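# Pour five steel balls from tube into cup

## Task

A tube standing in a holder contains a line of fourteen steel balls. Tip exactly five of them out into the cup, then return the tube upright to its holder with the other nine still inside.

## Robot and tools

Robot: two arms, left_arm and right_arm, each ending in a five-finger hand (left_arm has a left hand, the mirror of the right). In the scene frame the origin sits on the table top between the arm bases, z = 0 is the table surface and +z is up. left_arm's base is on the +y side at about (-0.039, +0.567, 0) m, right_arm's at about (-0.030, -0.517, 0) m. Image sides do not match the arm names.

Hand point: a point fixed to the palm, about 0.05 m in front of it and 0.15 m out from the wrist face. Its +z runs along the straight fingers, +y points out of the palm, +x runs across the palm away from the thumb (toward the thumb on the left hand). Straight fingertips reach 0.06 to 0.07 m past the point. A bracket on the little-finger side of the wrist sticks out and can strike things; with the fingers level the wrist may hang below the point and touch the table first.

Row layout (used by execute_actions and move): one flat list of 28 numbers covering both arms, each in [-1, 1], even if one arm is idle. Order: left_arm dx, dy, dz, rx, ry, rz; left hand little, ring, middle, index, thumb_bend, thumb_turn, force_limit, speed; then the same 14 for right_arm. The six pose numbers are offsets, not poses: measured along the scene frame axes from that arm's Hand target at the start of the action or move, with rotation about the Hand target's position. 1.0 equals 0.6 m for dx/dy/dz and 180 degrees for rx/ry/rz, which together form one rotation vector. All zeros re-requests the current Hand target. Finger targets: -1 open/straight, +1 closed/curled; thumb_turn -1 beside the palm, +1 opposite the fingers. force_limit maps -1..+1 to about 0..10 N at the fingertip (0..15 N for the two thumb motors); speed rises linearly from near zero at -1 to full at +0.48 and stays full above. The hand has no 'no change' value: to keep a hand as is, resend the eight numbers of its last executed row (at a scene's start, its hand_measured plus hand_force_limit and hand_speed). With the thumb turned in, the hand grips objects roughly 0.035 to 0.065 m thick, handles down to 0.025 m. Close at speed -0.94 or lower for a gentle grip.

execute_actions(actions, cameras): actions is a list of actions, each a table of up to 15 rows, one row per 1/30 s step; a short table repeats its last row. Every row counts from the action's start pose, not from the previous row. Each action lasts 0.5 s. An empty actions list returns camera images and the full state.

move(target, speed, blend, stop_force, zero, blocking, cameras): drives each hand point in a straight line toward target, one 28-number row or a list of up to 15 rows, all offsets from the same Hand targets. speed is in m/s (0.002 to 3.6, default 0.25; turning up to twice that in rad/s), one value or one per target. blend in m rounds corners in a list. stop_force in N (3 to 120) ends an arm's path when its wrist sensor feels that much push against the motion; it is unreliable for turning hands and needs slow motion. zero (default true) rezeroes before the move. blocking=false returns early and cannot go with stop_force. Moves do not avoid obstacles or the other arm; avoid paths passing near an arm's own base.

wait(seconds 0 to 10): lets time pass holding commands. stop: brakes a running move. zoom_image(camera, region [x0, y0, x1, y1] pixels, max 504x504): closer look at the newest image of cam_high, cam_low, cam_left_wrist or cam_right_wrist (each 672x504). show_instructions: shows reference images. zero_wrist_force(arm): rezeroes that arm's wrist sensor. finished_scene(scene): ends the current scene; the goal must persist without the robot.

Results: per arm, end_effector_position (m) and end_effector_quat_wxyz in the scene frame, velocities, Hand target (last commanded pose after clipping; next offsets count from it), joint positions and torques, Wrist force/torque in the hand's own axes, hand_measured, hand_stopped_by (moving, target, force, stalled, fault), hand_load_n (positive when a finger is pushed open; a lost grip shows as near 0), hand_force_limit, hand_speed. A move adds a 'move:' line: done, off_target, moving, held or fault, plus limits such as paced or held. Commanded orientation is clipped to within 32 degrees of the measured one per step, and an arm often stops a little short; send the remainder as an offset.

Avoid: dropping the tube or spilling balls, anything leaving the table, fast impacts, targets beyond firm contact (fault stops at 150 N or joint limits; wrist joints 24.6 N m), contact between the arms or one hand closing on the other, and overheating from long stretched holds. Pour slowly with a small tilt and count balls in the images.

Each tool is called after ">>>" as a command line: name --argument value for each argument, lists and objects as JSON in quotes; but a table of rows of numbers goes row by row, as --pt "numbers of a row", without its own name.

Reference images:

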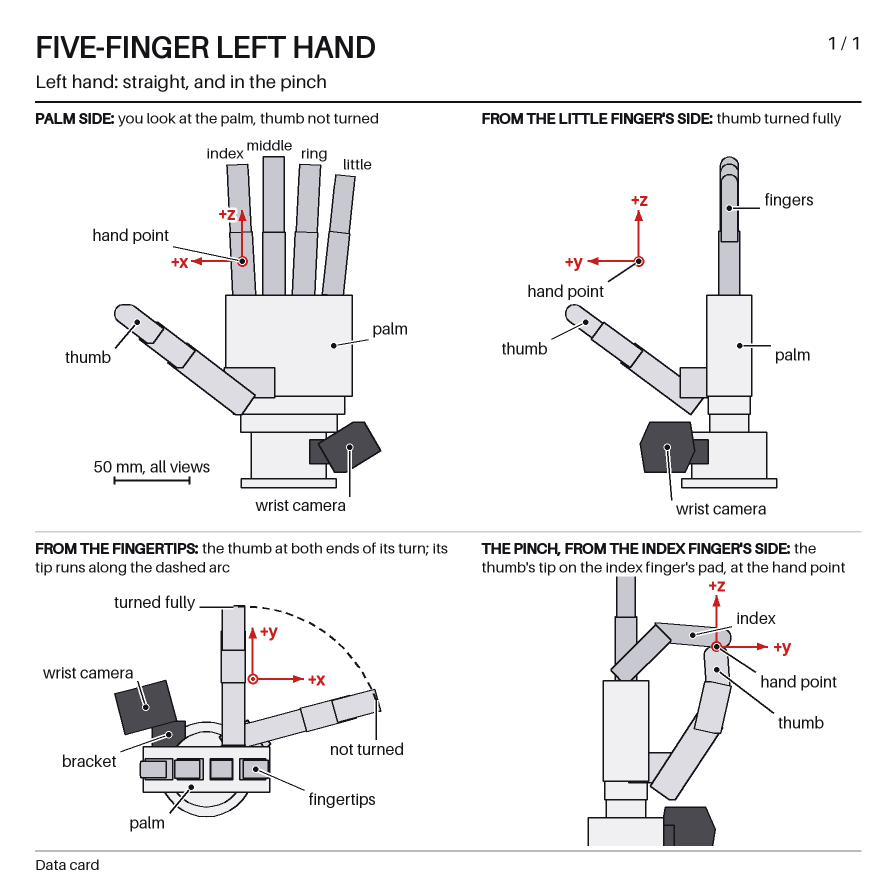

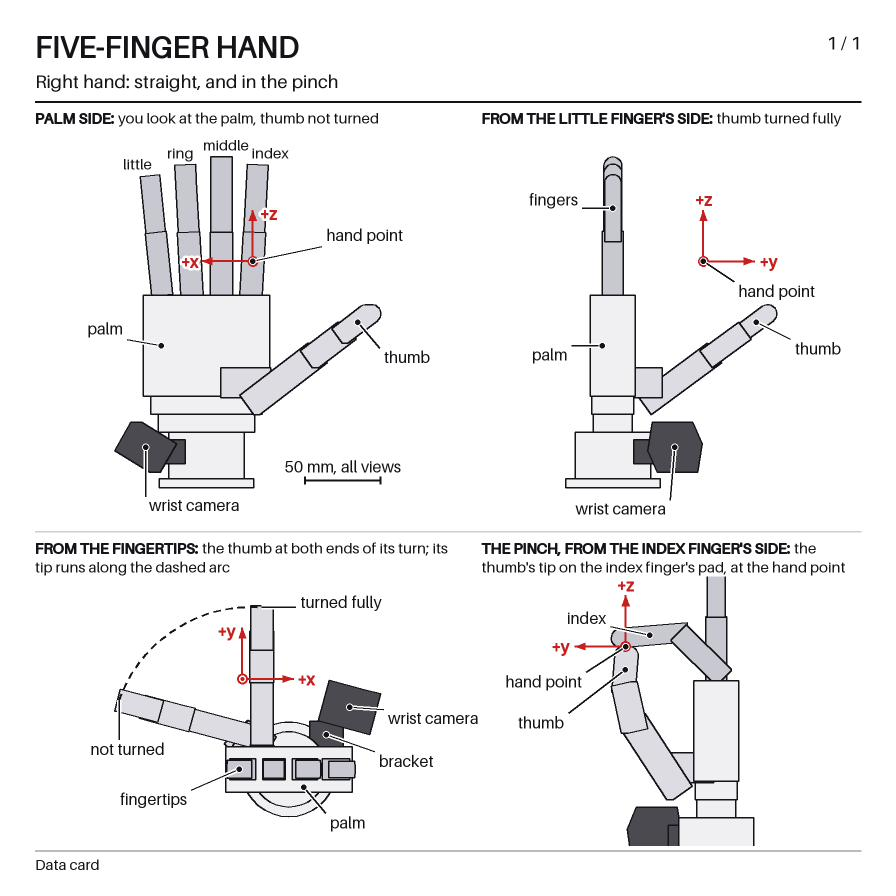

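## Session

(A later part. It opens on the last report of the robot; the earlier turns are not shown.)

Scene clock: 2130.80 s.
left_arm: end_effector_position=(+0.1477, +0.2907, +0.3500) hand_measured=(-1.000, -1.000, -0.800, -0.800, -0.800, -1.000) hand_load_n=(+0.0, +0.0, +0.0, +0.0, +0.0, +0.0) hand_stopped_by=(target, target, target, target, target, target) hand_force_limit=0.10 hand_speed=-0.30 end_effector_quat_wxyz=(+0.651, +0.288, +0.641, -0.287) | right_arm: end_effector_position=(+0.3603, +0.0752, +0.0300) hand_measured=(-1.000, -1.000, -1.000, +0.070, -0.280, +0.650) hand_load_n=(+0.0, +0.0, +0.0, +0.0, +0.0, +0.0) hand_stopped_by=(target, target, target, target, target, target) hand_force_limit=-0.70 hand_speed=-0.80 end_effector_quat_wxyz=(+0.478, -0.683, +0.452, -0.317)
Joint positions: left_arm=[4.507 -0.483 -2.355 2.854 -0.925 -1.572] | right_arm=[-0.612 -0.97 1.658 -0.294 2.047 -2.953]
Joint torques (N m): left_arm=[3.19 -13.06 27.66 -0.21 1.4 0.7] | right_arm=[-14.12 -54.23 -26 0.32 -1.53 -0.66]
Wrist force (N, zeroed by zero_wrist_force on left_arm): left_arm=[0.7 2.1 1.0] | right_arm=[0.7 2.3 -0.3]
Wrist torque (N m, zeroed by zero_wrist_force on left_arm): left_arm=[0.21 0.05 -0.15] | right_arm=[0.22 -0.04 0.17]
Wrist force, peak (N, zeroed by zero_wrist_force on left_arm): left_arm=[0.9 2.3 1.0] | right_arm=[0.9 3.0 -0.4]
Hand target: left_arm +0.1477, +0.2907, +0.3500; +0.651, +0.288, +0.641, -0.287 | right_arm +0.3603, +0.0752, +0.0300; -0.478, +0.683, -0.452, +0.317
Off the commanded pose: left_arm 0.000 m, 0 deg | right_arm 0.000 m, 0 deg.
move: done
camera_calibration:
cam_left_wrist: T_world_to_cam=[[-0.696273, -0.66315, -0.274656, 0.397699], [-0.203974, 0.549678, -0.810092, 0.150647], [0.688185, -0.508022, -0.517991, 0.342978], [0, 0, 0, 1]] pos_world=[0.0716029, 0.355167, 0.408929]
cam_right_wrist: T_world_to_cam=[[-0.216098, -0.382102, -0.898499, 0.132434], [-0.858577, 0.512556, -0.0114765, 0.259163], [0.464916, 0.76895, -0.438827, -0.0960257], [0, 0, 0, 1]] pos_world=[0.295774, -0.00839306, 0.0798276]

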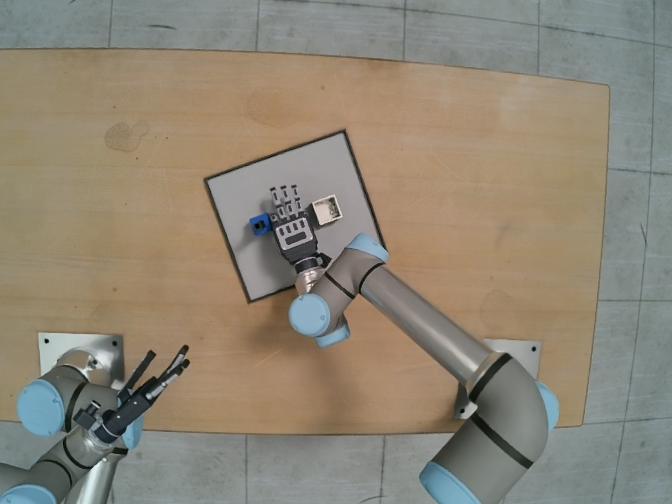

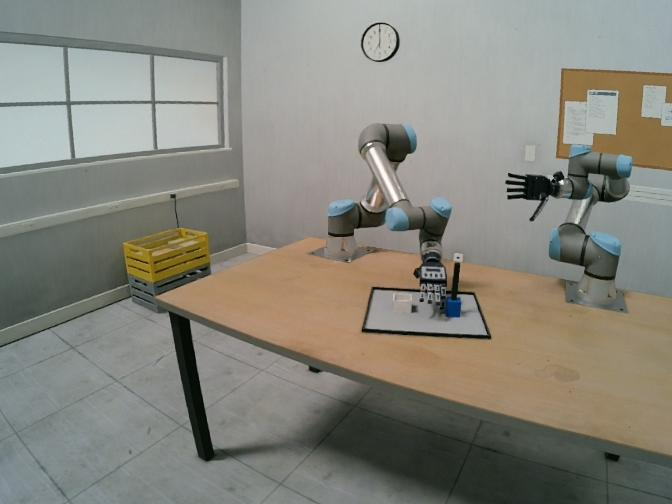

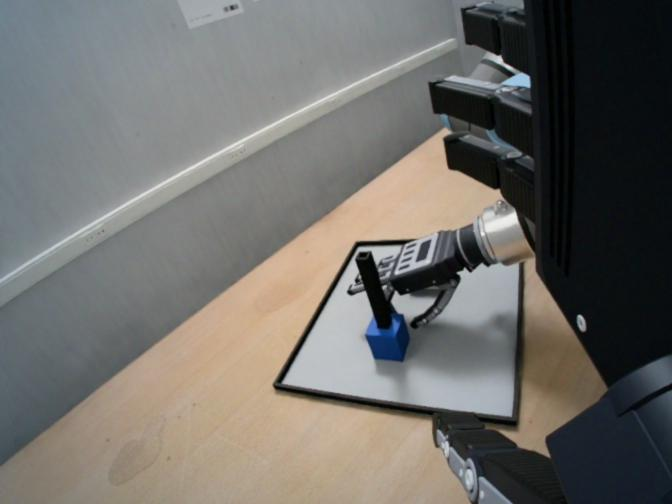

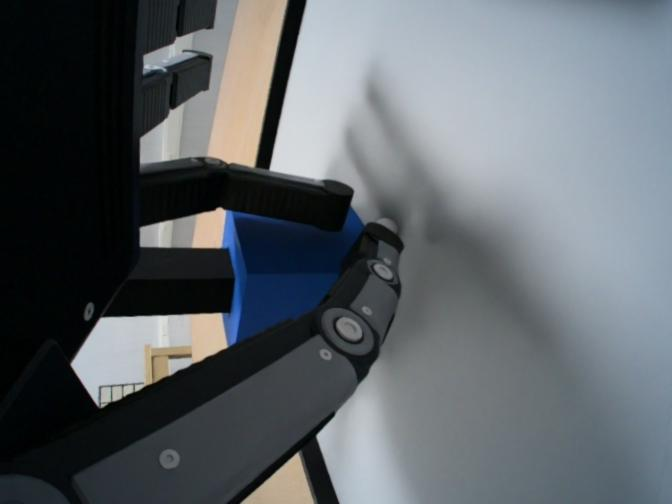

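>>> move --pt "0 0 0 0 0 0 -1 -1 -0.8 -0.8 -0.8 -1 0.1 -0.3 0 0 0 0 0 0 -1 -1 -1 -0.03 -0.28 0.65 -0.7 -0.8" --pt "0 0 0 0 0 0 -1 -1 -0.8 -0.8 -0.8 -1 0.1 -0.3 0 0 -0.0133 0 0 0 -1 -1 -1 -0.03 -0.28 0.65 -0.7 -0.8" --speed 0.02 --cameras '["cam_left_wrist","cam_right_wrist"]'

Scene clock: 2197.30 s.
left_arm: end_effector_position=(+0.1477, +0.2907, +0.3500) hand_measured=(-1.000, -1.000, -0.800, -0.800, -0.800, -1.000) hand_load_n=(+0.0, +0.0, +0.0, +0.0, +0.0, +0.0) hand_stopped_by=(target, target, target, target, target, target) hand_force_limit=0.10 hand_speed=-0.30 end_effector_quat_wxyz=(+0.651, +0.288, +0.641, -0.287) | right_arm: end_effector_position=(+0.3603, +0.0752, +0.0219) hand_measured=(-1.000, -1.000, -1.000, -0.030, -0.280, +0.650) hand_load_n=(+0.0, +0.0, +0.0, +0.0, +0.0, +0.0) hand_stopped_by=(target, target, target, target, target, target) hand_force_limit=-0.70 hand_speed=-0.80 end_effector_quat_wxyz=(+0.478, -0.683, +0.452, -0.317)
Joint positions: left_arm=[4.507 -0.483 -2.355 2.854 -0.925 -1.572] | right_arm=[-0.612 -0.957 1.662 -0.311 2.047 -2.953]
Joint torques (N m): left_arm=[3.18 -13.07 27.63 -0.07 1.31 0.67] | right_arm=[-14.84 -50.73 -14.68 0.79 -1.4 -0.35]
Wrist force (N, zeroed by zero_wrist_force on left_arm): left_arm=[0.9 1.9 1.1] | right_arm=[0.7 2.5 -0.3]
Wrist torque (N m, zeroed by zero_wrist_force on left_arm): left_arm=[0.17 0.01 -0.13] | right_arm=[0.25 -0.05 0.19]
Wrist force, peak (N, zeroed by zero_wrist_force on left_arm): left_arm=[1.1 2.3 0.9] | right_arm=[0.8 2.9 -0.2]
Hand target: left_arm +0.1477, +0.2907, +0.3500; +0.651, +0.288, +0.641, -0.287 | right_arm +0.3603, +0.0752, +0.0220; -0.478, +0.683, -0.452, +0.317
Off the commanded pose: left_arm 0.000 m, 0 deg | right_arm 0.000 m, 0 deg.
move: done
camera_calibration:
cam_left_wrist: T_world_to_cam=[[-0.696273, -0.66315, -0.274656, 0.397699], [-0.203974, 0.549678, -0.810092, 0.150647], [0.688185, -0.508022, -0.517991, 0.342978], [0, 0, 0, 1]] pos_world=[0.0716029, 0.355167, 0.408929]
cam_right_wrist: T_world_to_cam=[[-0.216088, -0.382085, -0.898508, 0.125154], [-0.858537, 0.512622, -0.011514, 0.259061], [0.464994, 0.768915, -0.438806, -0.0996055], [0, 0, 0, 1]] pos_world=[0.295774, -0.00839266, 0.0717273]
Images, in order (width x height): cam_left_wrist 672x504, cam_right_wrist 672x504.

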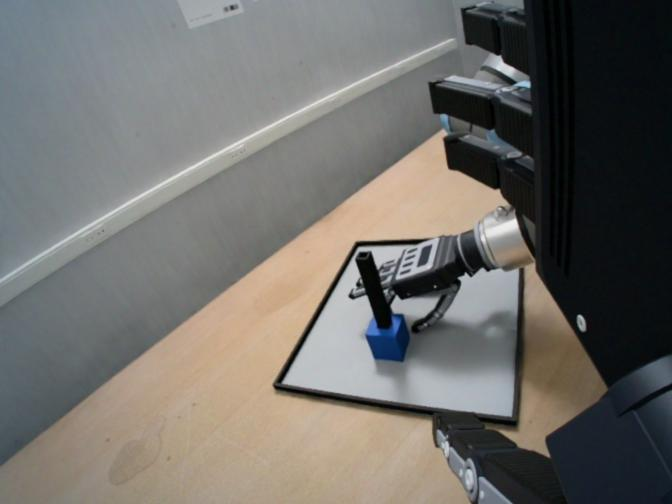

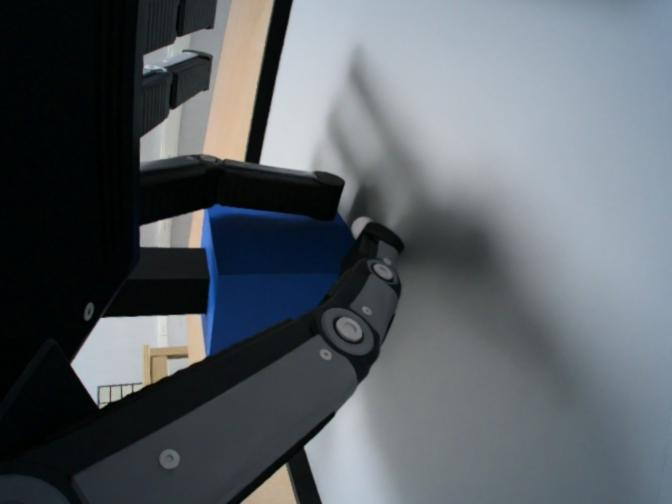

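>>> zoom_image --camera "cam_right_wrist" --region '[300, 160, 420, 250]'

>>> zoom_image --camera "cam_left_wrist" --region '[340, 240, 460, 350]'

Scaled by 4.200 from the camera's 672x504 image, which has a finer 960x720 frame.

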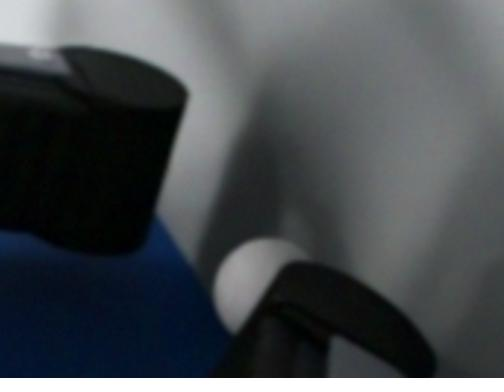

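Scaled by 4.200 from the camera's 672x504 image, which has a finer 960x720 frame.

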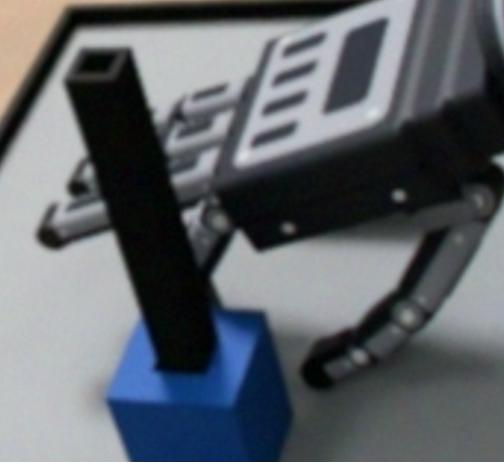

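>>> move --target '[0,0,0,0,0,0,-1,-1,-0.8,-0.8,-0.8,-1,0.1,-0.3,0,0,-0.02,0,0,0,-1,-1,-1,-0.03,-0.28,0.65,-0.7,-0.8]' --speed 0.006 --stop_force 3 --cameras '["cam_left_wrist","cam_right_wrist"]'

>>> zoom_image --camera "cam_right_wrist" --region '[300, 160, 420, 250]'

Scene clock: 2227.87 s.
left_arm: end_effector_position=(+0.1477, +0.2907, +0.3500) hand_measured=(-1.000, -1.000, -0.800, -0.800, -0.800, -1.000) hand_load_n=(+0.5, +0.0, +0.0, +0.0, +0.0, +0.0) hand_stopped_by=(target, target, target, target, target, target) hand_force_limit=0.10 hand_speed=-0.30 end_effector_quat_wxyz=(+0.651, +0.288, +0.641, -0.287) | right_arm: end_effector_position=(+0.3603, +0.0752, +0.0173) hand_measured=(-1.000, -1.000, -1.000, -0.030, -0.280, +0.650) hand_load_n=(+0.0, +0.0, +0.0, +0.0, -2.0, +0.0) hand_stopped_by=(target, target, target, target, target, target) hand_force_limit=-0.70 hand_speed=-0.80 end_effector_quat_wxyz=(+0.478, -0.683, +0.452, -0.317)
Joint positions: left_arm=[4.507 -0.483 -2.355 2.854 -0.925 -1.572] | right_arm=[-0.612 -0.95 1.665 -0.32 2.047 -2.953]
Joint torques (N m): left_arm=[2.31 -12.23 27.5 -0.18 1.23 0.71] | right_arm=[-11.94 -52.27 -22.59 1.25 -1.37 -0.41]
Wrist force (N, zeroed by zero_wrist_force on left_arm): left_arm=[0.7 1.9 1.0] | right_arm=[0.4 -0.1 -1.8]
Wrist torque (N m, zeroed by zero_wrist_force on left_arm): left_arm=[0.17 0.04 -0.13] | right_arm=[0.18 -0.02 0.15]
Wrist force, peak (N, zeroed by zero_wrist_force on left_arm): left_arm=[1.2 2.1 1.0] | right_arm=[0.6 -1.1 -3.3]
Hand target: left_arm +0.1477, +0.2907, +0.3500; +0.651, +0.288, +0.641, -0.287 | right_arm +0.3603, +0.0752, +0.0173; -0.478, +0.683, -0.452, +0.317 (not the last commanded pose)
Off the commanded pose: left_arm 0.000 m, 0 deg | right_arm 0.007 m, 0 deg.
move: contact (right_arm)
camera_calibration:
cam_left_wrist: T_world_to_cam=[[-0.696273, -0.66315, -0.274656, 0.397699], [-0.203974, 0.549678, -0.810092, 0.150647], [0.688185, -0.508022, -0.517991, 0.342978], [0, 0, 0, 1]] pos_world=[0.0716029, 0.355167, 0.408929]
cam_right_wrist: T_world_to_cam=[[-0.216088, -0.382085, -0.898508, 0.121021], [-0.858537, 0.512622, -0.011514, 0.259008], [0.464994, 0.768915, -0.438806, -0.101624], [0, 0, 0, 1]] pos_world=[0.295774, -0.00839266, 0.0671273]
Images, in order (width x height): cam_left_wrist 672x504, cam_right_wrist 672x504.

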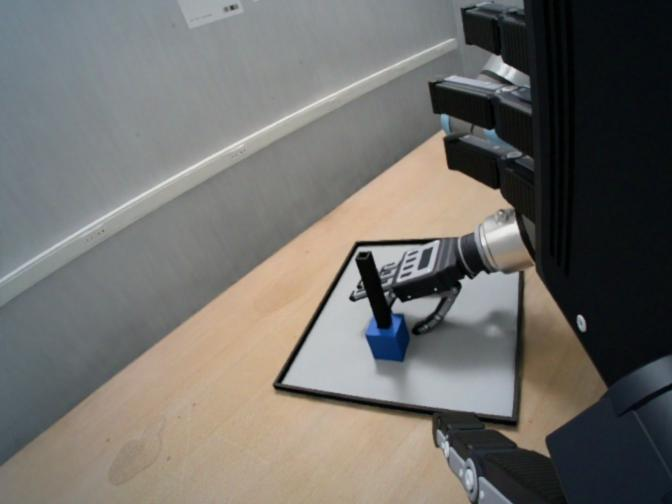

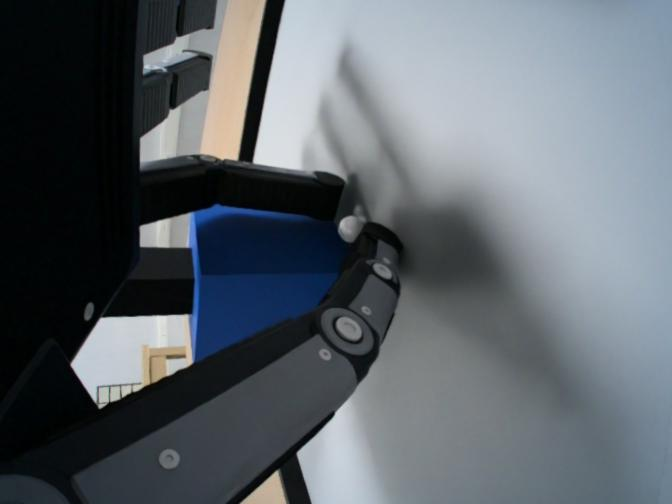

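Scaled by 4.200 from the camera's 672x504 image, which has a finer 960x720 frame.

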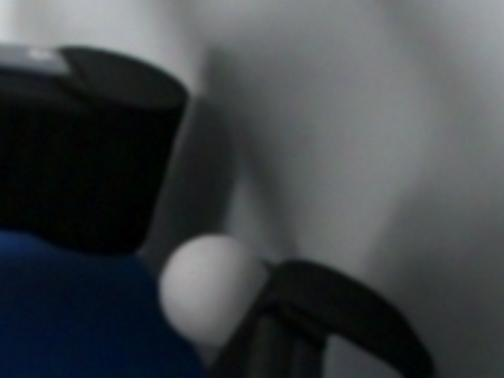

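>>> move --target '[0,0,0,0,0,0,-1,-1,-0.8,-0.8,-0.8,-1,0.1,-0.3,0,0,0.001,0,0,0,-1,-1,-1,0.05,-0.28,0.65,-0.7,-0.9]' --speed 0.02 --cameras '["cam_right_wrist"]'

>>> zoom_image --camera "cam_right_wrist" --region '[300, 160, 420, 250]'

Scene clock: 2248.57 s.
left_arm: end_effector_position=(+0.1477, +0.2907, +0.3500) hand_measured=(-1.000, -1.000, -0.800, -0.800, -0.800, -1.000) hand_load_n=(+0.0, +0.0, +0.0, +0.0, +0.0, +0.0) hand_stopped_by=(target, target, target, target, target, target) hand_force_limit=0.10 hand_speed=-0.30 end_effector_quat_wxyz=(+0.651, +0.288, +0.641, -0.287) | right_arm: end_effector_position=(+0.3603, +0.0752, +0.0179) hand_measured=(-1.000, -1.000, -1.000, +0.050, -0.280, +0.650) hand_load_n=(+0.0, +0.0, +0.0, +0.0, +0.0, +0.0) hand_stopped_by=(target, target, target, target, target, target) hand_force_limit=-0.70 hand_speed=-0.90 end_effector_quat_wxyz=(+0.478, -0.683, +0.452, -0.317)
Joint positions: left_arm=[4.507 -0.483 -2.355 2.854 -0.925 -1.572] | right_arm=[-0.612 -0.951 1.664 -0.319 2.047 -2.953]
Joint torques (N m): left_arm=[3.27 -12.17 27.66 -0.11 1.08 0.79] | right_arm=[-12.41 -53.91 -24.72 0.71 -1.38 -0.41]
Wrist force (N, zeroed by zero_wrist_force on left_arm): left_arm=[0.8 2.0 0.7] | right_arm=[0.6 2.2 -0.2]
Wrist torque (N m, zeroed by zero_wrist_force on left_arm): left_arm=[0.20 0.01 -0.14] | right_arm=[0.23 -0.04 0.17]
Wrist force, peak (N, zeroed by zero_wrist_force on left_arm): left_arm=[1.2 2.4 0.8] | right_arm=[0.5 -0.3 -2.6]
Hand target: left_arm +0.1477, +0.2907, +0.3500; +0.651, +0.288, +0.641, -0.287 | right_arm +0.3603, +0.0752, +0.0179; -0.478, +0.683, -0.452, +0.317
Off the commanded pose: left_arm 0.000 m, 0 deg | right_arm 0.000 m, 0 deg.
move: done
camera_calibration:
cam_right_wrist: T_world_to_cam=[[-0.216088, -0.382085, -0.898508, 0.12156], [-0.858537, 0.512622, -0.011514, 0.259015], [0.464994, 0.768915, -0.438806, -0.101361], [0, 0, 0, 1]] pos_world=[0.295774, -0.00839266, 0.0677273]
Images, in order (width x height): cam_right_wrist 672x504.

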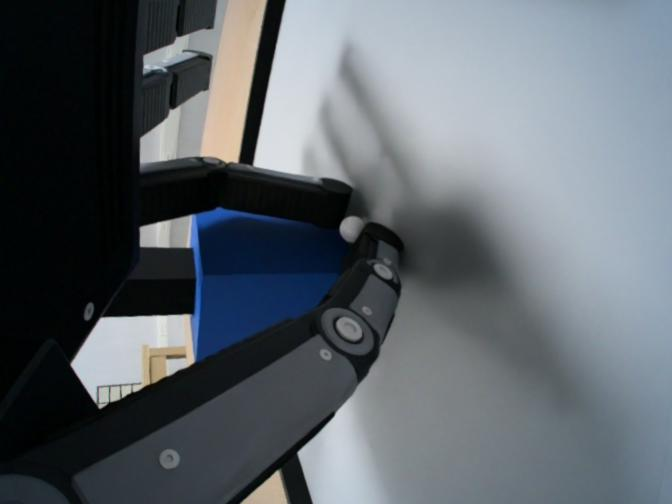

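Scaled by 4.200 from the camera's 672x504 image, which has a finer 960x720 frame.

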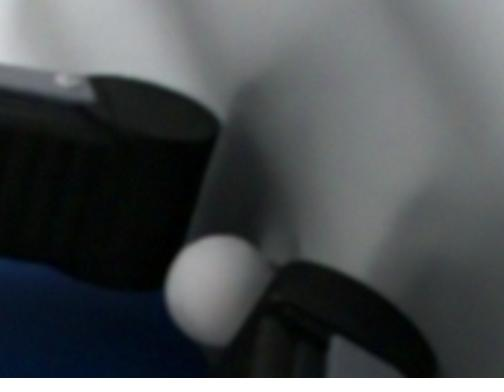

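>>> move --target '[0,0,0,0,0,0,-1,-1,-0.8,-0.8,-0.8,-1,0.1,-0.3,-0.0016,0.0038,0,0,0,0,-1,-1,-1,0.05,-0.28,0.65,-0.7,-0.9]' --speed 0.006 --stop_force 3.5 --cameras '["cam_right_wrist","cam_left_wrist","cam_high"]'

>>> zoom_image --camera "cam_right_wrist" --region '[300, 160, 420, 250]'

Scene clock: 2255.33 s.
left_arm: end_effector_position=(+0.1477, +0.2907, +0.3500) hand_measured=(-1.000, -1.000, -0.800, -0.800, -0.800, -1.000) hand_load_n=(+0.0, +0.0, +0.0, +0.5, +0.0, +0.0) hand_stopped_by=(target, target, target, target, target, target) hand_force_limit=0.10 hand_speed=-0.30 end_effector_quat_wxyz=(+0.651, +0.288, +0.641, -0.287) | right_arm: end_effector_position=(+0.3593, +0.0775, +0.0179) hand_measured=(-1.000, -1.000, -1.000, +0.050, -0.280, +0.650) hand_load_n=(+0.0, +0.0, +0.0, +0.0, +0.0, +0.0) hand_stopped_by=(target, target, target, target, target, target) hand_force_limit=-0.70 hand_speed=-0.90 end_effector_quat_wxyz=(+0.478, -0.683, +0.452, -0.317)
Joint positions: left_arm=[4.507 -0.483 -2.355 2.854 -0.925 -1.572] | right_arm=[-0.607 -0.948 1.658 -0.315 2.051 -2.951]
Joint torques (N m): left_arm=[2.68 -12.68 27.32 -0.14 1.35 0.92] | right_arm=[1.06 -46.16 -13.75 -1.54 -0.39 -0.11]
Wrist force (N, zeroed by zero_wrist_force on left_arm): left_arm=[0.9 1.8 0.8] | right_arm=[1.0 2.2 -0.3]
Wrist torque (N m, zeroed by zero_wrist_force on left_arm): left_arm=[0.16 -0.01 -0.12] | right_arm=[0.22 -0.09 0.21]
Wrist force, peak (N, zeroed by zero_wrist_force on left_arm): left_arm=[0.9 2.3 0.8] | right_arm=[1.0 2.6 -0.7]
Hand target: left_arm +0.1477, +0.2907, +0.3500; +0.651, +0.288, +0.641, -0.287 | right_arm +0.3594, +0.0775, +0.0179; -0.478, +0.683, -0.452, +0.317
Off the commanded pose: left_arm 0.000 m, 0 deg | right_arm 0.000 m, 0 deg.
move: done
camera_calibration:
cam_left_wrist: T_world_to_cam=[[-0.696273, -0.66315, -0.274656, 0.397699], [-0.203974, 0.549678, -0.810092, 0.150647], [0.688185, -0.508022, -0.517991, 0.342978], [0, 0, 0, 1]] pos_world=[0.0716029, 0.355167, 0.408929]
cam_right_wrist: T_world_to_cam=[[-0.216088, -0.382085, -0.898508, 0.122223], [-0.858537, 0.512622, -0.011514, 0.256978], [0.464994, 0.768915, -0.438806, -0.102664], [0, 0, 0, 1]] pos_world=[0.294774, -0.00609266, 0.0677273]
Images, in order (width x height): cam_high 672x504, cam_left_wrist 672x504, cam_right_wrist 672x504.

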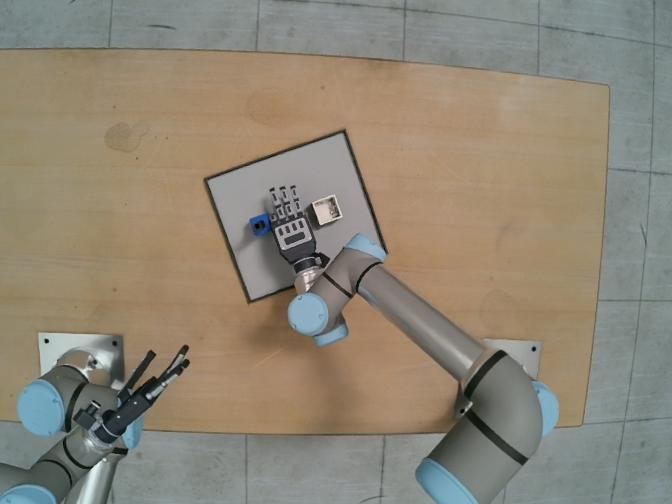

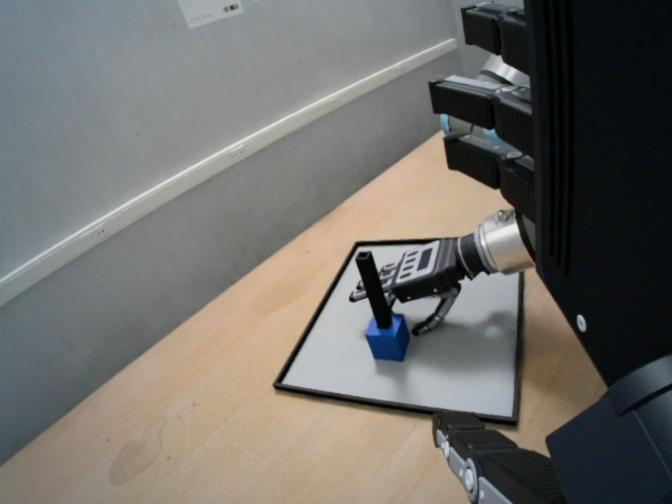

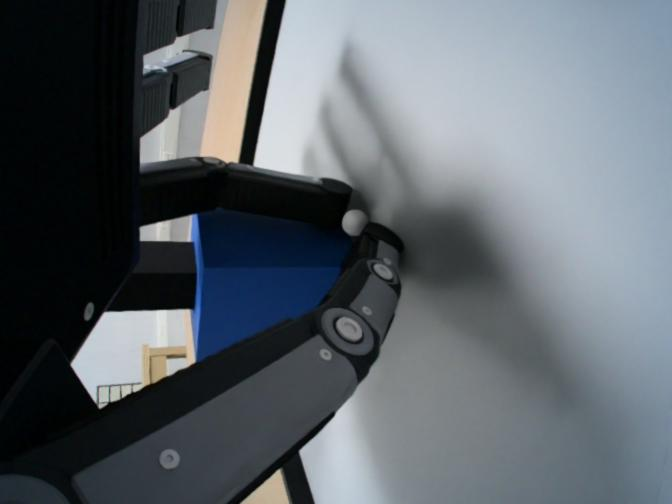

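Scaled by 4.200 from the camera's 672x504 image, which has a finer 960x720 frame.

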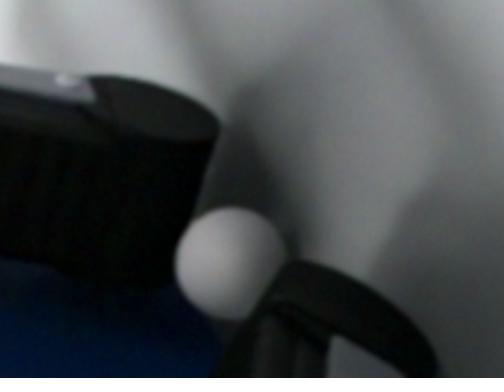

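>>> move --target '[0,0,0,0,0,0,-1,-1,-0.8,-0.8,-0.8,-1,0.1,-0.3,0,0,0,0,0,0,-1,-1,-1,0.1,-0.28,0.65,-0.7,-0.93]' --speed 0.02 --cameras '["cam_right_wrist"]'

>>> zoom_image --camera "cam_right_wrist" --region '[300, 160, 420, 250]'

Scene clock: 2260.17 s.
left_arm: end_effector_position=(+0.1477, +0.2907, +0.3500) hand_measured=(-1.000, -1.000, -0.800, -0.800, -0.800, -1.000) hand_load_n=(+0.0, +0.0, +0.0, +0.0, +0.0, +0.0) hand_stopped_by=(target, target, target, target, target, target) hand_force_limit=0.10 hand_speed=-0.30 end_effector_quat_wxyz=(+0.651, +0.288, +0.641, -0.287) | right_arm: end_effector_position=(+0.3594, +0.0775, +0.0179) hand_measured=(-1.000, -1.000, -1.000, +0.100, -0.280, +0.650) hand_load_n=(+0.0, +0.0, +0.0, +0.0, +0.0, +0.0) hand_stopped_by=(target, target, target, target, target, target) hand_force_limit=-0.70 hand_speed=-0.93 end_effector_quat_wxyz=(+0.478, -0.683, +0.452, -0.317)
Joint positions: left_arm=[4.507 -0.483 -2.355 2.854 -0.925 -1.572] | right_arm=[-0.607 -0.948 1.658 -0.315 2.051 -2.951]
Joint torques (N m): left_arm=[3.71 -13.17 27.56 -0.05 1.2 0.78] | right_arm=[-12.74 -51.2 -10.38 -2.24 -1.29 -0.49]
Wrist force (N, zeroed by zero_wrist_force on left_arm): left_arm=[1.0 2.0 0.8] | right_arm=[0.5 2.4 -0.1]
Wrist torque (N m, zeroed by zero_wrist_force on left_arm): left_arm=[0.20 -0.01 -0.13] | right_arm=[0.22 -0.02 0.17]
Wrist force, peak (N, zeroed by zero_wrist_force on left_arm): left_arm=[0.9 2.3 1.0] | right_arm=[0.5 2.8 -0.2]
Hand target: left_arm +0.1477, +0.2907, +0.3500; +0.651, +0.288, +0.641, -0.287 | right_arm +0.3594, +0.0775, +0.0179; -0.478, +0.683, -0.452, +0.317
Off the commanded pose: left_arm 0.000 m, 0 deg | right_arm 0.000 m, 0 deg.
move: done
camera_calibration:
cam_right_wrist: T_world_to_cam=[[-0.216088, -0.382085, -0.898508, 0.122244], [-0.858537, 0.512622, -0.011514, 0.257063], [0.464994, 0.768915, -0.438806, -0.102711], [0, 0, 0, 1]] pos_world=[0.294874, -0.00609266, 0.0677273]
Images, in order (width x height): cam_right_wrist 672x504.

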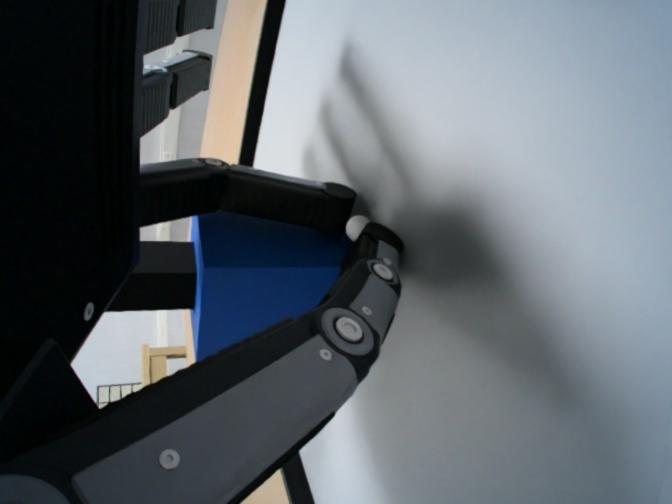

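Scaled by 4.200 from the camera's 672x504 image, which has a finer 960x720 frame.

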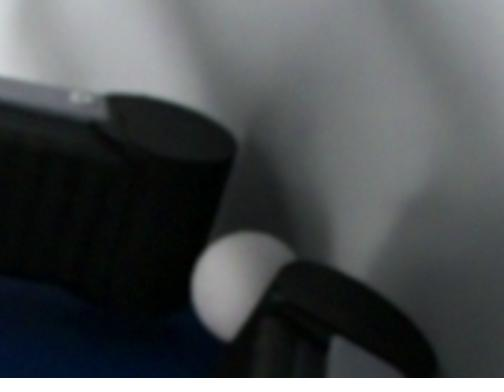

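>>> move --target '[0,0,0,0,0,0,-1,-1,-0.8,-0.8,-0.8,-1,0.1,-0.3,0,0,0,0,0,0,-1,-1,-1,0.25,-0.28,0.65,-0.6,-0.94]' --speed 0.02 --cameras '["cam_right_wrist"]'

>>> zoom_image --camera "cam_right_wrist" --region '[300, 160, 420, 250]'

Scene clock: 2265.10 s.
left_arm: end_effector_position=(+0.1477, +0.2907, +0.3500) hand_measured=(-1.000, -1.000, -0.800, -0.800, -0.800, -1.000) hand_load_n=(+0.0, +0.0, +0.0, +0.0, +0.0, +0.0) hand_stopped_by=(target, target, target, target, target, target) hand_force_limit=0.10 hand_speed=-0.30 end_effector_quat_wxyz=(+0.651, +0.288, +0.641, -0.287) | right_arm: end_effector_position=(+0.3594, +0.0775, +0.0179) hand_measured=(-1.000, -1.000, -1.000, +0.228, -0.280, +0.650) hand_load_n=(+0.0, +0.0, +0.0, +2.0, +1.5, -0.5) hand_stopped_by=(target, target, target, force, target, target) hand_force_limit=-0.60 hand_speed=-0.94 end_effector_quat_wxyz=(+0.478, -0.683, +0.452, -0.317)
Joint positions: left_arm=[4.507 -0.483 -2.355 2.854 -0.925 -1.572] | right_arm=[-0.607 -0.948 1.658 -0.315 2.051 -2.951]
Joint torques (N m): left_arm=[2.36 -12.4 28.36 -0.2 1.22 0.79] | right_arm=[-12.7 -50.73 -10.29 -2.1 -1.19 -0.51]
Wrist force (N, zeroed by zero_wrist_force on left_arm): left_arm=[0.9 2.0 0.9] | right_arm=[0.6 2.1 -0.3]
Wrist torque (N m, zeroed by zero_wrist_force on left_arm): left_arm=[0.20 0.01 -0.14] | right_arm=[0.24 -0.02 0.18]
Wrist force, peak (N, zeroed by zero_wrist_force on left_arm): left_arm=[0.8 2.3 1.1] | right_arm=[0.8 2.8 -0.3]
Hand target: left_arm +0.1477, +0.2907, +0.3500; +0.651, +0.288, +0.641, -0.287 | right_arm +0.3594, +0.0775, +0.0179; -0.478, +0.683, -0.452, +0.317
Off the commanded pose: left_arm 0.000 m, 0 deg | right_arm 0.000 m, 0 deg.
move: done
camera_calibration:
cam_right_wrist: T_world_to_cam=[[-0.216088, -0.382085, -0.898508, 0.122244], [-0.858537, 0.512622, -0.011514, 0.257063], [0.464994, 0.768915, -0.438806, -0.102711], [0, 0, 0, 1]] pos_world=[0.294874, -0.00609266, 0.0677273]
Images, in order (width x height): cam_right_wrist 672x504.

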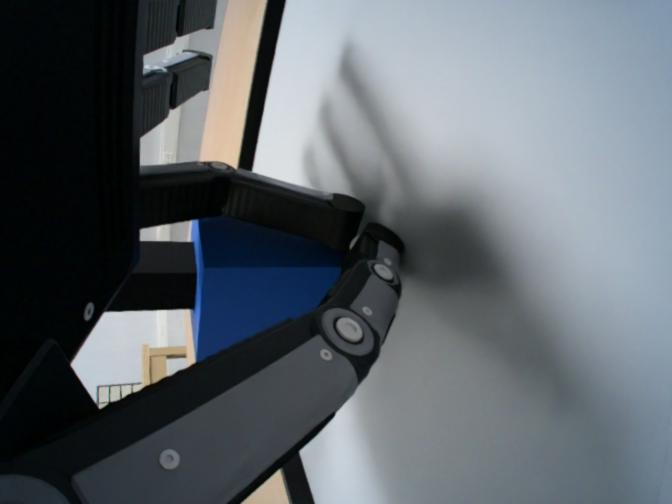

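Scaled by 4.200 from the camera's 672x504 image, which has a finer 960x720 frame.

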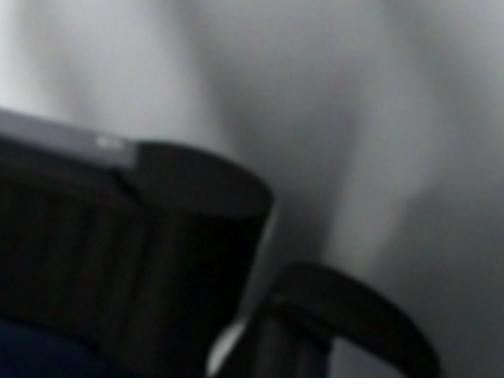

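>>> move --pt "0 0 0 0 0 0 -1 -1 -0.8 -0.8 -0.8 -1 0.1 -0.3 0 0 0 0 0 0 -1 -1 -1 -0.03 -0.28 0.65 -0.7 -0.85" --pt "0 0 0 0 0 0 -1 -1 -0.8 -0.8 -0.8 -1 0.1 -0.3 0.0036 -0.0085 0.042 0.02168 -0.05115 0 -1 -1 -1 -0.03 -0.28 0.65 -0.7 -0.85" --pt "0 0 0 0 0 0 -1 -1 -0.8 -0.8 -0.8 -1 0.1 -0.3 0.0036 -0.0085 0.042 0.02168 -0.05115 0 -1 -1 -1 0.0 -0.17 0.55 -0.7 -0.85" --speed 0.05 --cameras '["all"]'

>>> zoom_image --camera "cam_right_wrist" --region '[300, 160, 460, 280]'

>>> zoom_image --camera "cam_left_wrist" --region '[340, 240, 460, 350]'

>>> zoom_image --camera "cam_high" --region '[240, 170, 340, 245]'

Scene clock: 2308.80 s.
left_arm: end_effector_position=(+0.1477, +0.2907, +0.3500) hand_measured=(-1.000, -1.000, -0.800, -0.800, -0.800, -1.000) hand_load_n=(+0.0, +0.0, +0.0, +0.0, +0.0, +0.0) hand_stopped_by=(target, target, target, target, target, target) hand_force_limit=0.10 hand_speed=-0.30 end_effector_quat_wxyz=(+0.651, +0.288, +0.641, -0.287) | right_arm: end_effector_position=(+0.3615, +0.0724, +0.0431) hand_measured=(-1.000, -1.000, -1.000, +0.000, -0.170, +0.550) hand_load_n=(+0.0, +0.0, +0.0, +0.0, +0.0, +0.0) hand_stopped_by=(target, target, target, target, target, target) hand_force_limit=-0.70 hand_speed=-0.85 end_effector_quat_wxyz=(+0.536, -0.638, +0.423, -0.355)
Joint positions: left_arm=[4.507 -0.483 -2.355 2.854 -0.925 -1.572] | right_arm=[-0.596 -1.001 1.785 -0.584 2.087 -3.041]
Joint torques (N m): left_arm=[3.87 -12.43 28.45 -0.3 1.25 0.81] | right_arm=[-2.62 -33.11 -23.99 -2.37 -1.71 1.25]
Wrist force (N, zeroed by zero_wrist_force on left_arm): left_arm=[0.9 1.9 0.9] | right_arm=[0.7 3.0 -0.6]
Wrist torque (N m, zeroed by zero_wrist_force on left_arm): left_arm=[0.18 0.01 -0.13] | right_arm=[0.37 0.00 0.36]
Wrist force, peak (N, zeroed by zero_wrist_force on left_arm): left_arm=[0.9 2.4 1.0] | right_arm=[0.6 3.3 -0.8]
Hand target: left_arm +0.1477, +0.2907, +0.3500; +0.651, +0.288, +0.641, -0.287 | right_arm +0.3615, +0.0724, +0.0431; -0.536, +0.638, -0.423, +0.355
Off the commanded pose: left_arm 0.000 m, 0 deg | right_arm 0.000 m, 0 deg.
move: done
camera_calibration:
cam_left_wrist: T_world_to_cam=[[-0.696273, -0.66315, -0.274656, 0.397699], [-0.203974, 0.549678, -0.810092, 0.150647], [0.688185, -0.508022, -0.517991, 0.342978], [0, 0, 0, 1]] pos_world=[0.0716029, 0.355167, 0.408929]
cam_right_wrist: T_world_to_cam=[[-0.0675215, -0.319166, -0.945291, 0.0871609], [-0.848497, 0.516801, -0.113884, 0.262221], [0.524875, 0.794387, -0.305706, -0.117951], [0, 0, 0, 1]] pos_world=[0.290289, -0.0139989, 0.0761968]

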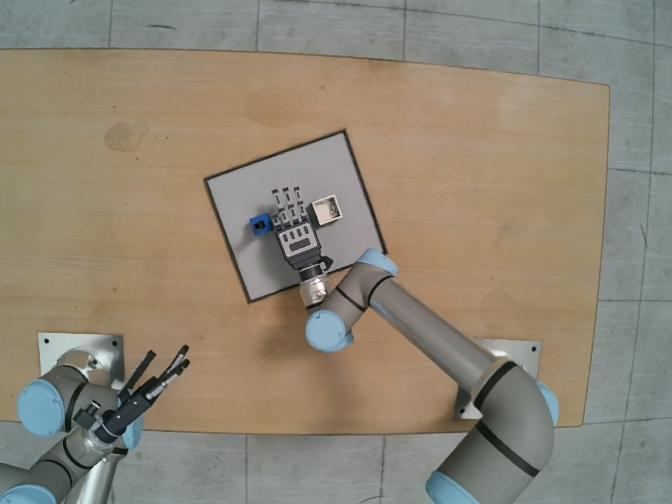

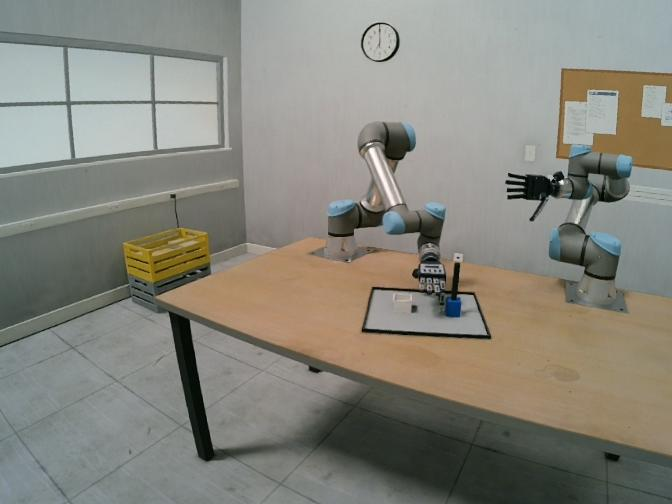

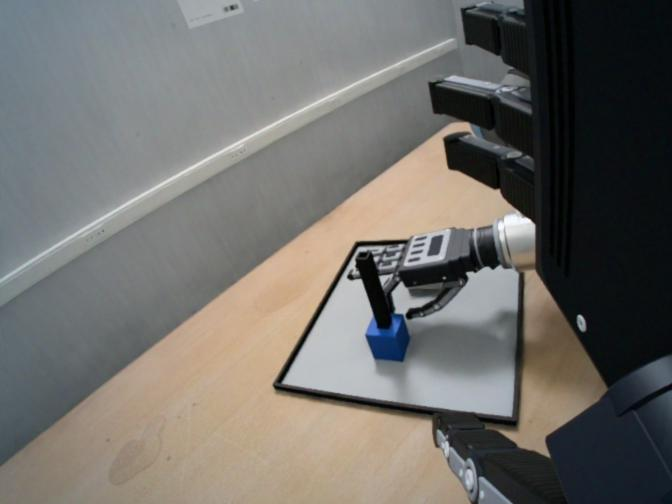

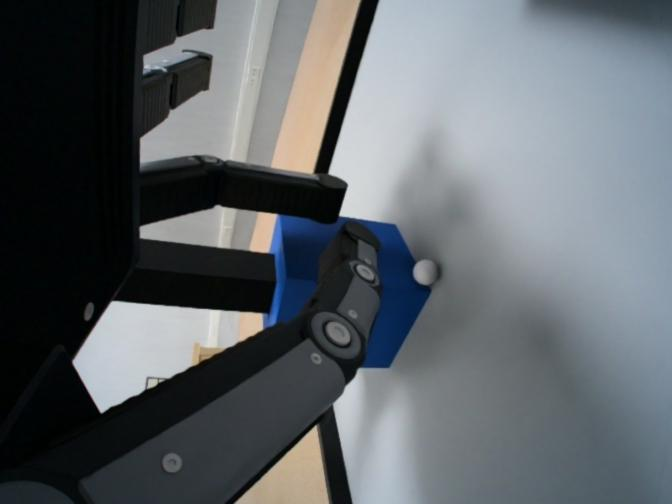

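Scaled by 3.150 from the camera's 672x504 image, which has a finer 960x720 frame.

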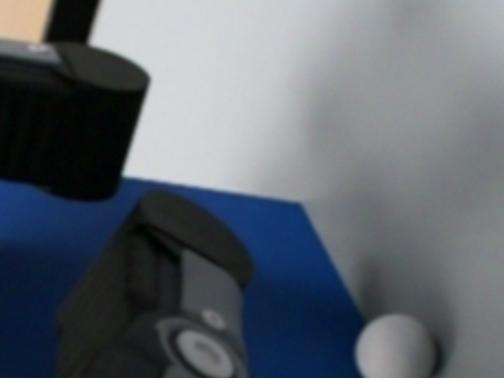

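Scaled by 4.200 from the camera's 672x504 image, which has a finer 960x720 frame.

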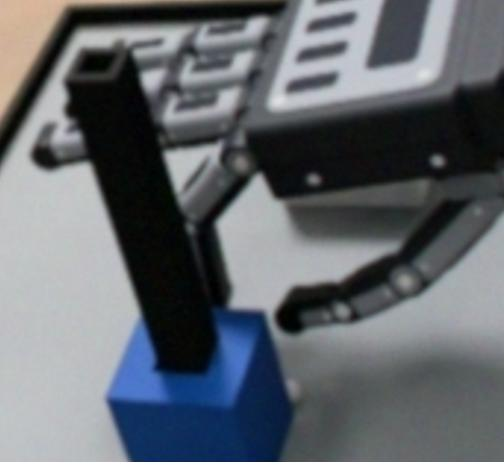

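Scaled by 5.040 from the camera's 672x504 image, which has a finer 960x720 frame.

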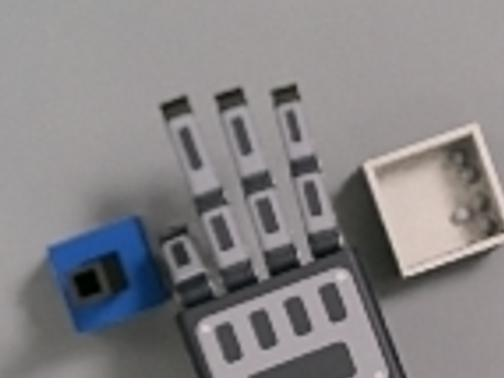

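>>> move --pt "0 0 0 0 0 0 -1 -1 -0.8 -0.8 -0.8 -1 0.1 -0.3 -0.0183 0.0048 0 0 0 0 -1 -1 -1 0.0 -0.17 0.55 -0.7 -0.85" --pt "0 0 0 0 0 0 -1 -1 -0.8 -0.8 -0.8 -1 0.1 -0.3 -0.0183 0.0048 -0.03 0 0 0 -1 -1 -1 0.0 -0.17 0.55 -0.7 -0.85" --speed 0.03 --stop_force 5 --cameras '["cam_right_wrist","cam_left_wrist"]'

>>> zoom_image --camera "cam_right_wrist" --region '[300, 160, 460, 280]'

>>> zoom_image --camera "cam_left_wrist" --region '[340, 240, 460, 350]'

Scene clock: 2332.37 s.
left_arm: end_effector_position=(+0.1477, +0.2907, +0.3500) hand_measured=(-1.000, -1.000, -0.800, -0.800, -0.800, -1.000) hand_load_n=(+0.0, +0.0, +0.0, -0.5, +0.0, +0.0) hand_stopped_by=(target, target, target, target, target, target) hand_force_limit=0.10 hand_speed=-0.30 end_effector_quat_wxyz=(+0.651, +0.288, +0.641, -0.287) | right_arm: end_effector_position=(+0.3505, +0.0753, +0.0251) hand_measured=(-1.000, -1.000, -1.000, +0.000, -0.170, +0.550) hand_load_n=(+0.0, +0.0, +0.0, +0.0, +0.0, +0.0) hand_stopped_by=(target, target, target, target, target, target) hand_force_limit=-0.70 hand_speed=-0.85 end_effector_quat_wxyz=(+0.536, -0.638, +0.423, -0.355)
Joint positions: left_arm=[4.507 -0.483 -2.355 2.854 -0.925 -1.572] | right_arm=[-0.574 -0.971 1.796 -0.622 2.109 -3.036]
Joint torques (N m): left_arm=[3.74 -13.23 27.93 -0.32 1.28 1.13] | right_arm=[-14.01 -52.86 -22.51 0.46 -1.85 -0.89]
Wrist force (N, zeroed by zero_wrist_force on left_arm): left_arm=[0.8 1.9 0.6] | right_arm=[0.4 2.9 -0.8]
Wrist torque (N m, zeroed by zero_wrist_force on left_arm): left_arm=[0.20 0.02 -0.14] | right_arm=[0.36 0.04 0.18]
Wrist force, peak (N, zeroed by zero_wrist_force on left_arm): left_arm=[1.0 2.2 1.0] | right_arm=[0.7 3.5 -0.2]
Hand target: left_arm +0.1477, +0.2907, +0.3500; +0.651, +0.288, +0.641, -0.287 | right_arm +0.3505, +0.0753, +0.0251; -0.536, +0.638, -0.423, +0.355
Off the commanded pose: left_arm 0.000 m, 0 deg | right_arm 0.000 m, 0 deg.
move: done
camera_calibration:
cam_left_wrist: T_world_to_cam=[[-0.696273, -0.66315, -0.274656, 0.397699], [-0.203974, 0.549678, -0.810092, 0.150647], [0.688185, -0.508022, -0.517991, 0.342978], [0, 0, 0, 1]] pos_world=[0.0716029, 0.355167, 0.408929]
cam_right_wrist: T_world_to_cam=[[-0.0675239, -0.319157, -0.945293, 0.0703362], [-0.848452, 0.516871, -0.113903, 0.249413], [0.524948, 0.794345, -0.30569, -0.120058], [0, 0, 0, 1]] pos_world=[0.279389, -0.0110985, 0.0581967]
Images, in order (width x height): cam_left_wrist 672x504, cam_right_wrist 672x504.

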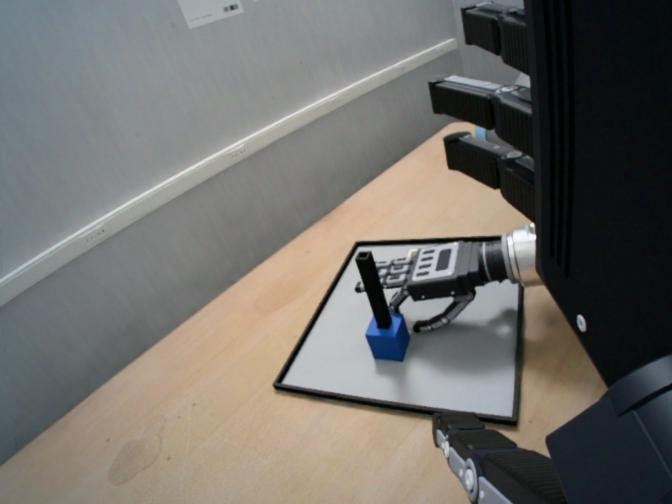

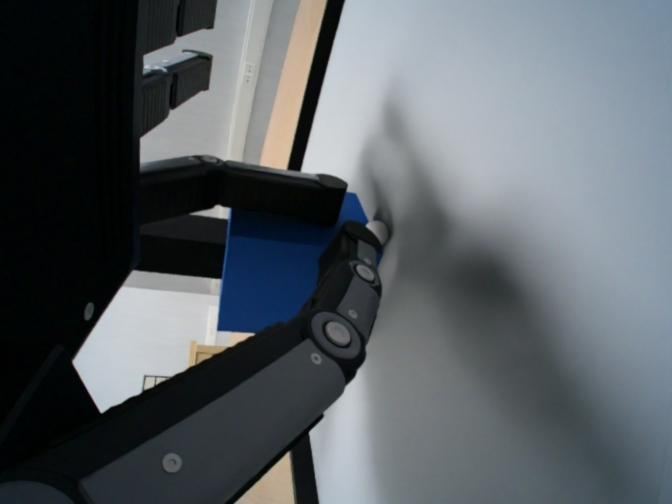

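Scaled by 3.150 from the camera's 672x504 image, which has a finer 960x720 frame.

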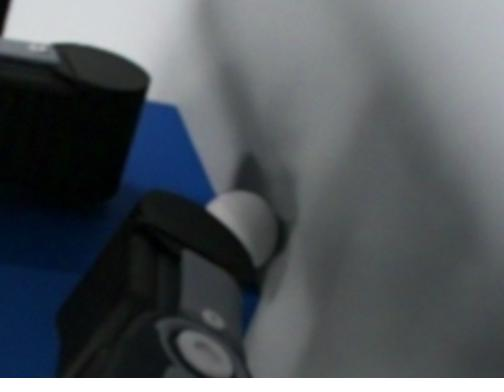

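Scaled by 4.200 from the camera's 672x504 image, which has a finer 960x720 frame.

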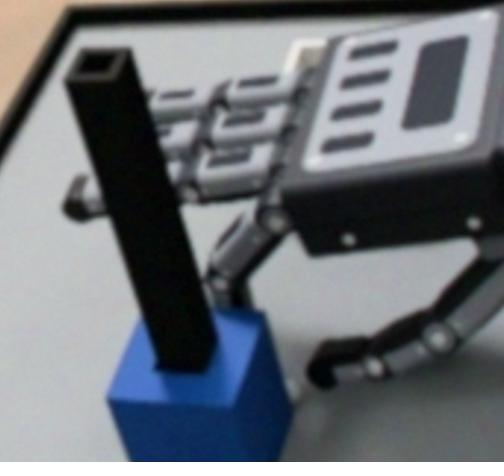

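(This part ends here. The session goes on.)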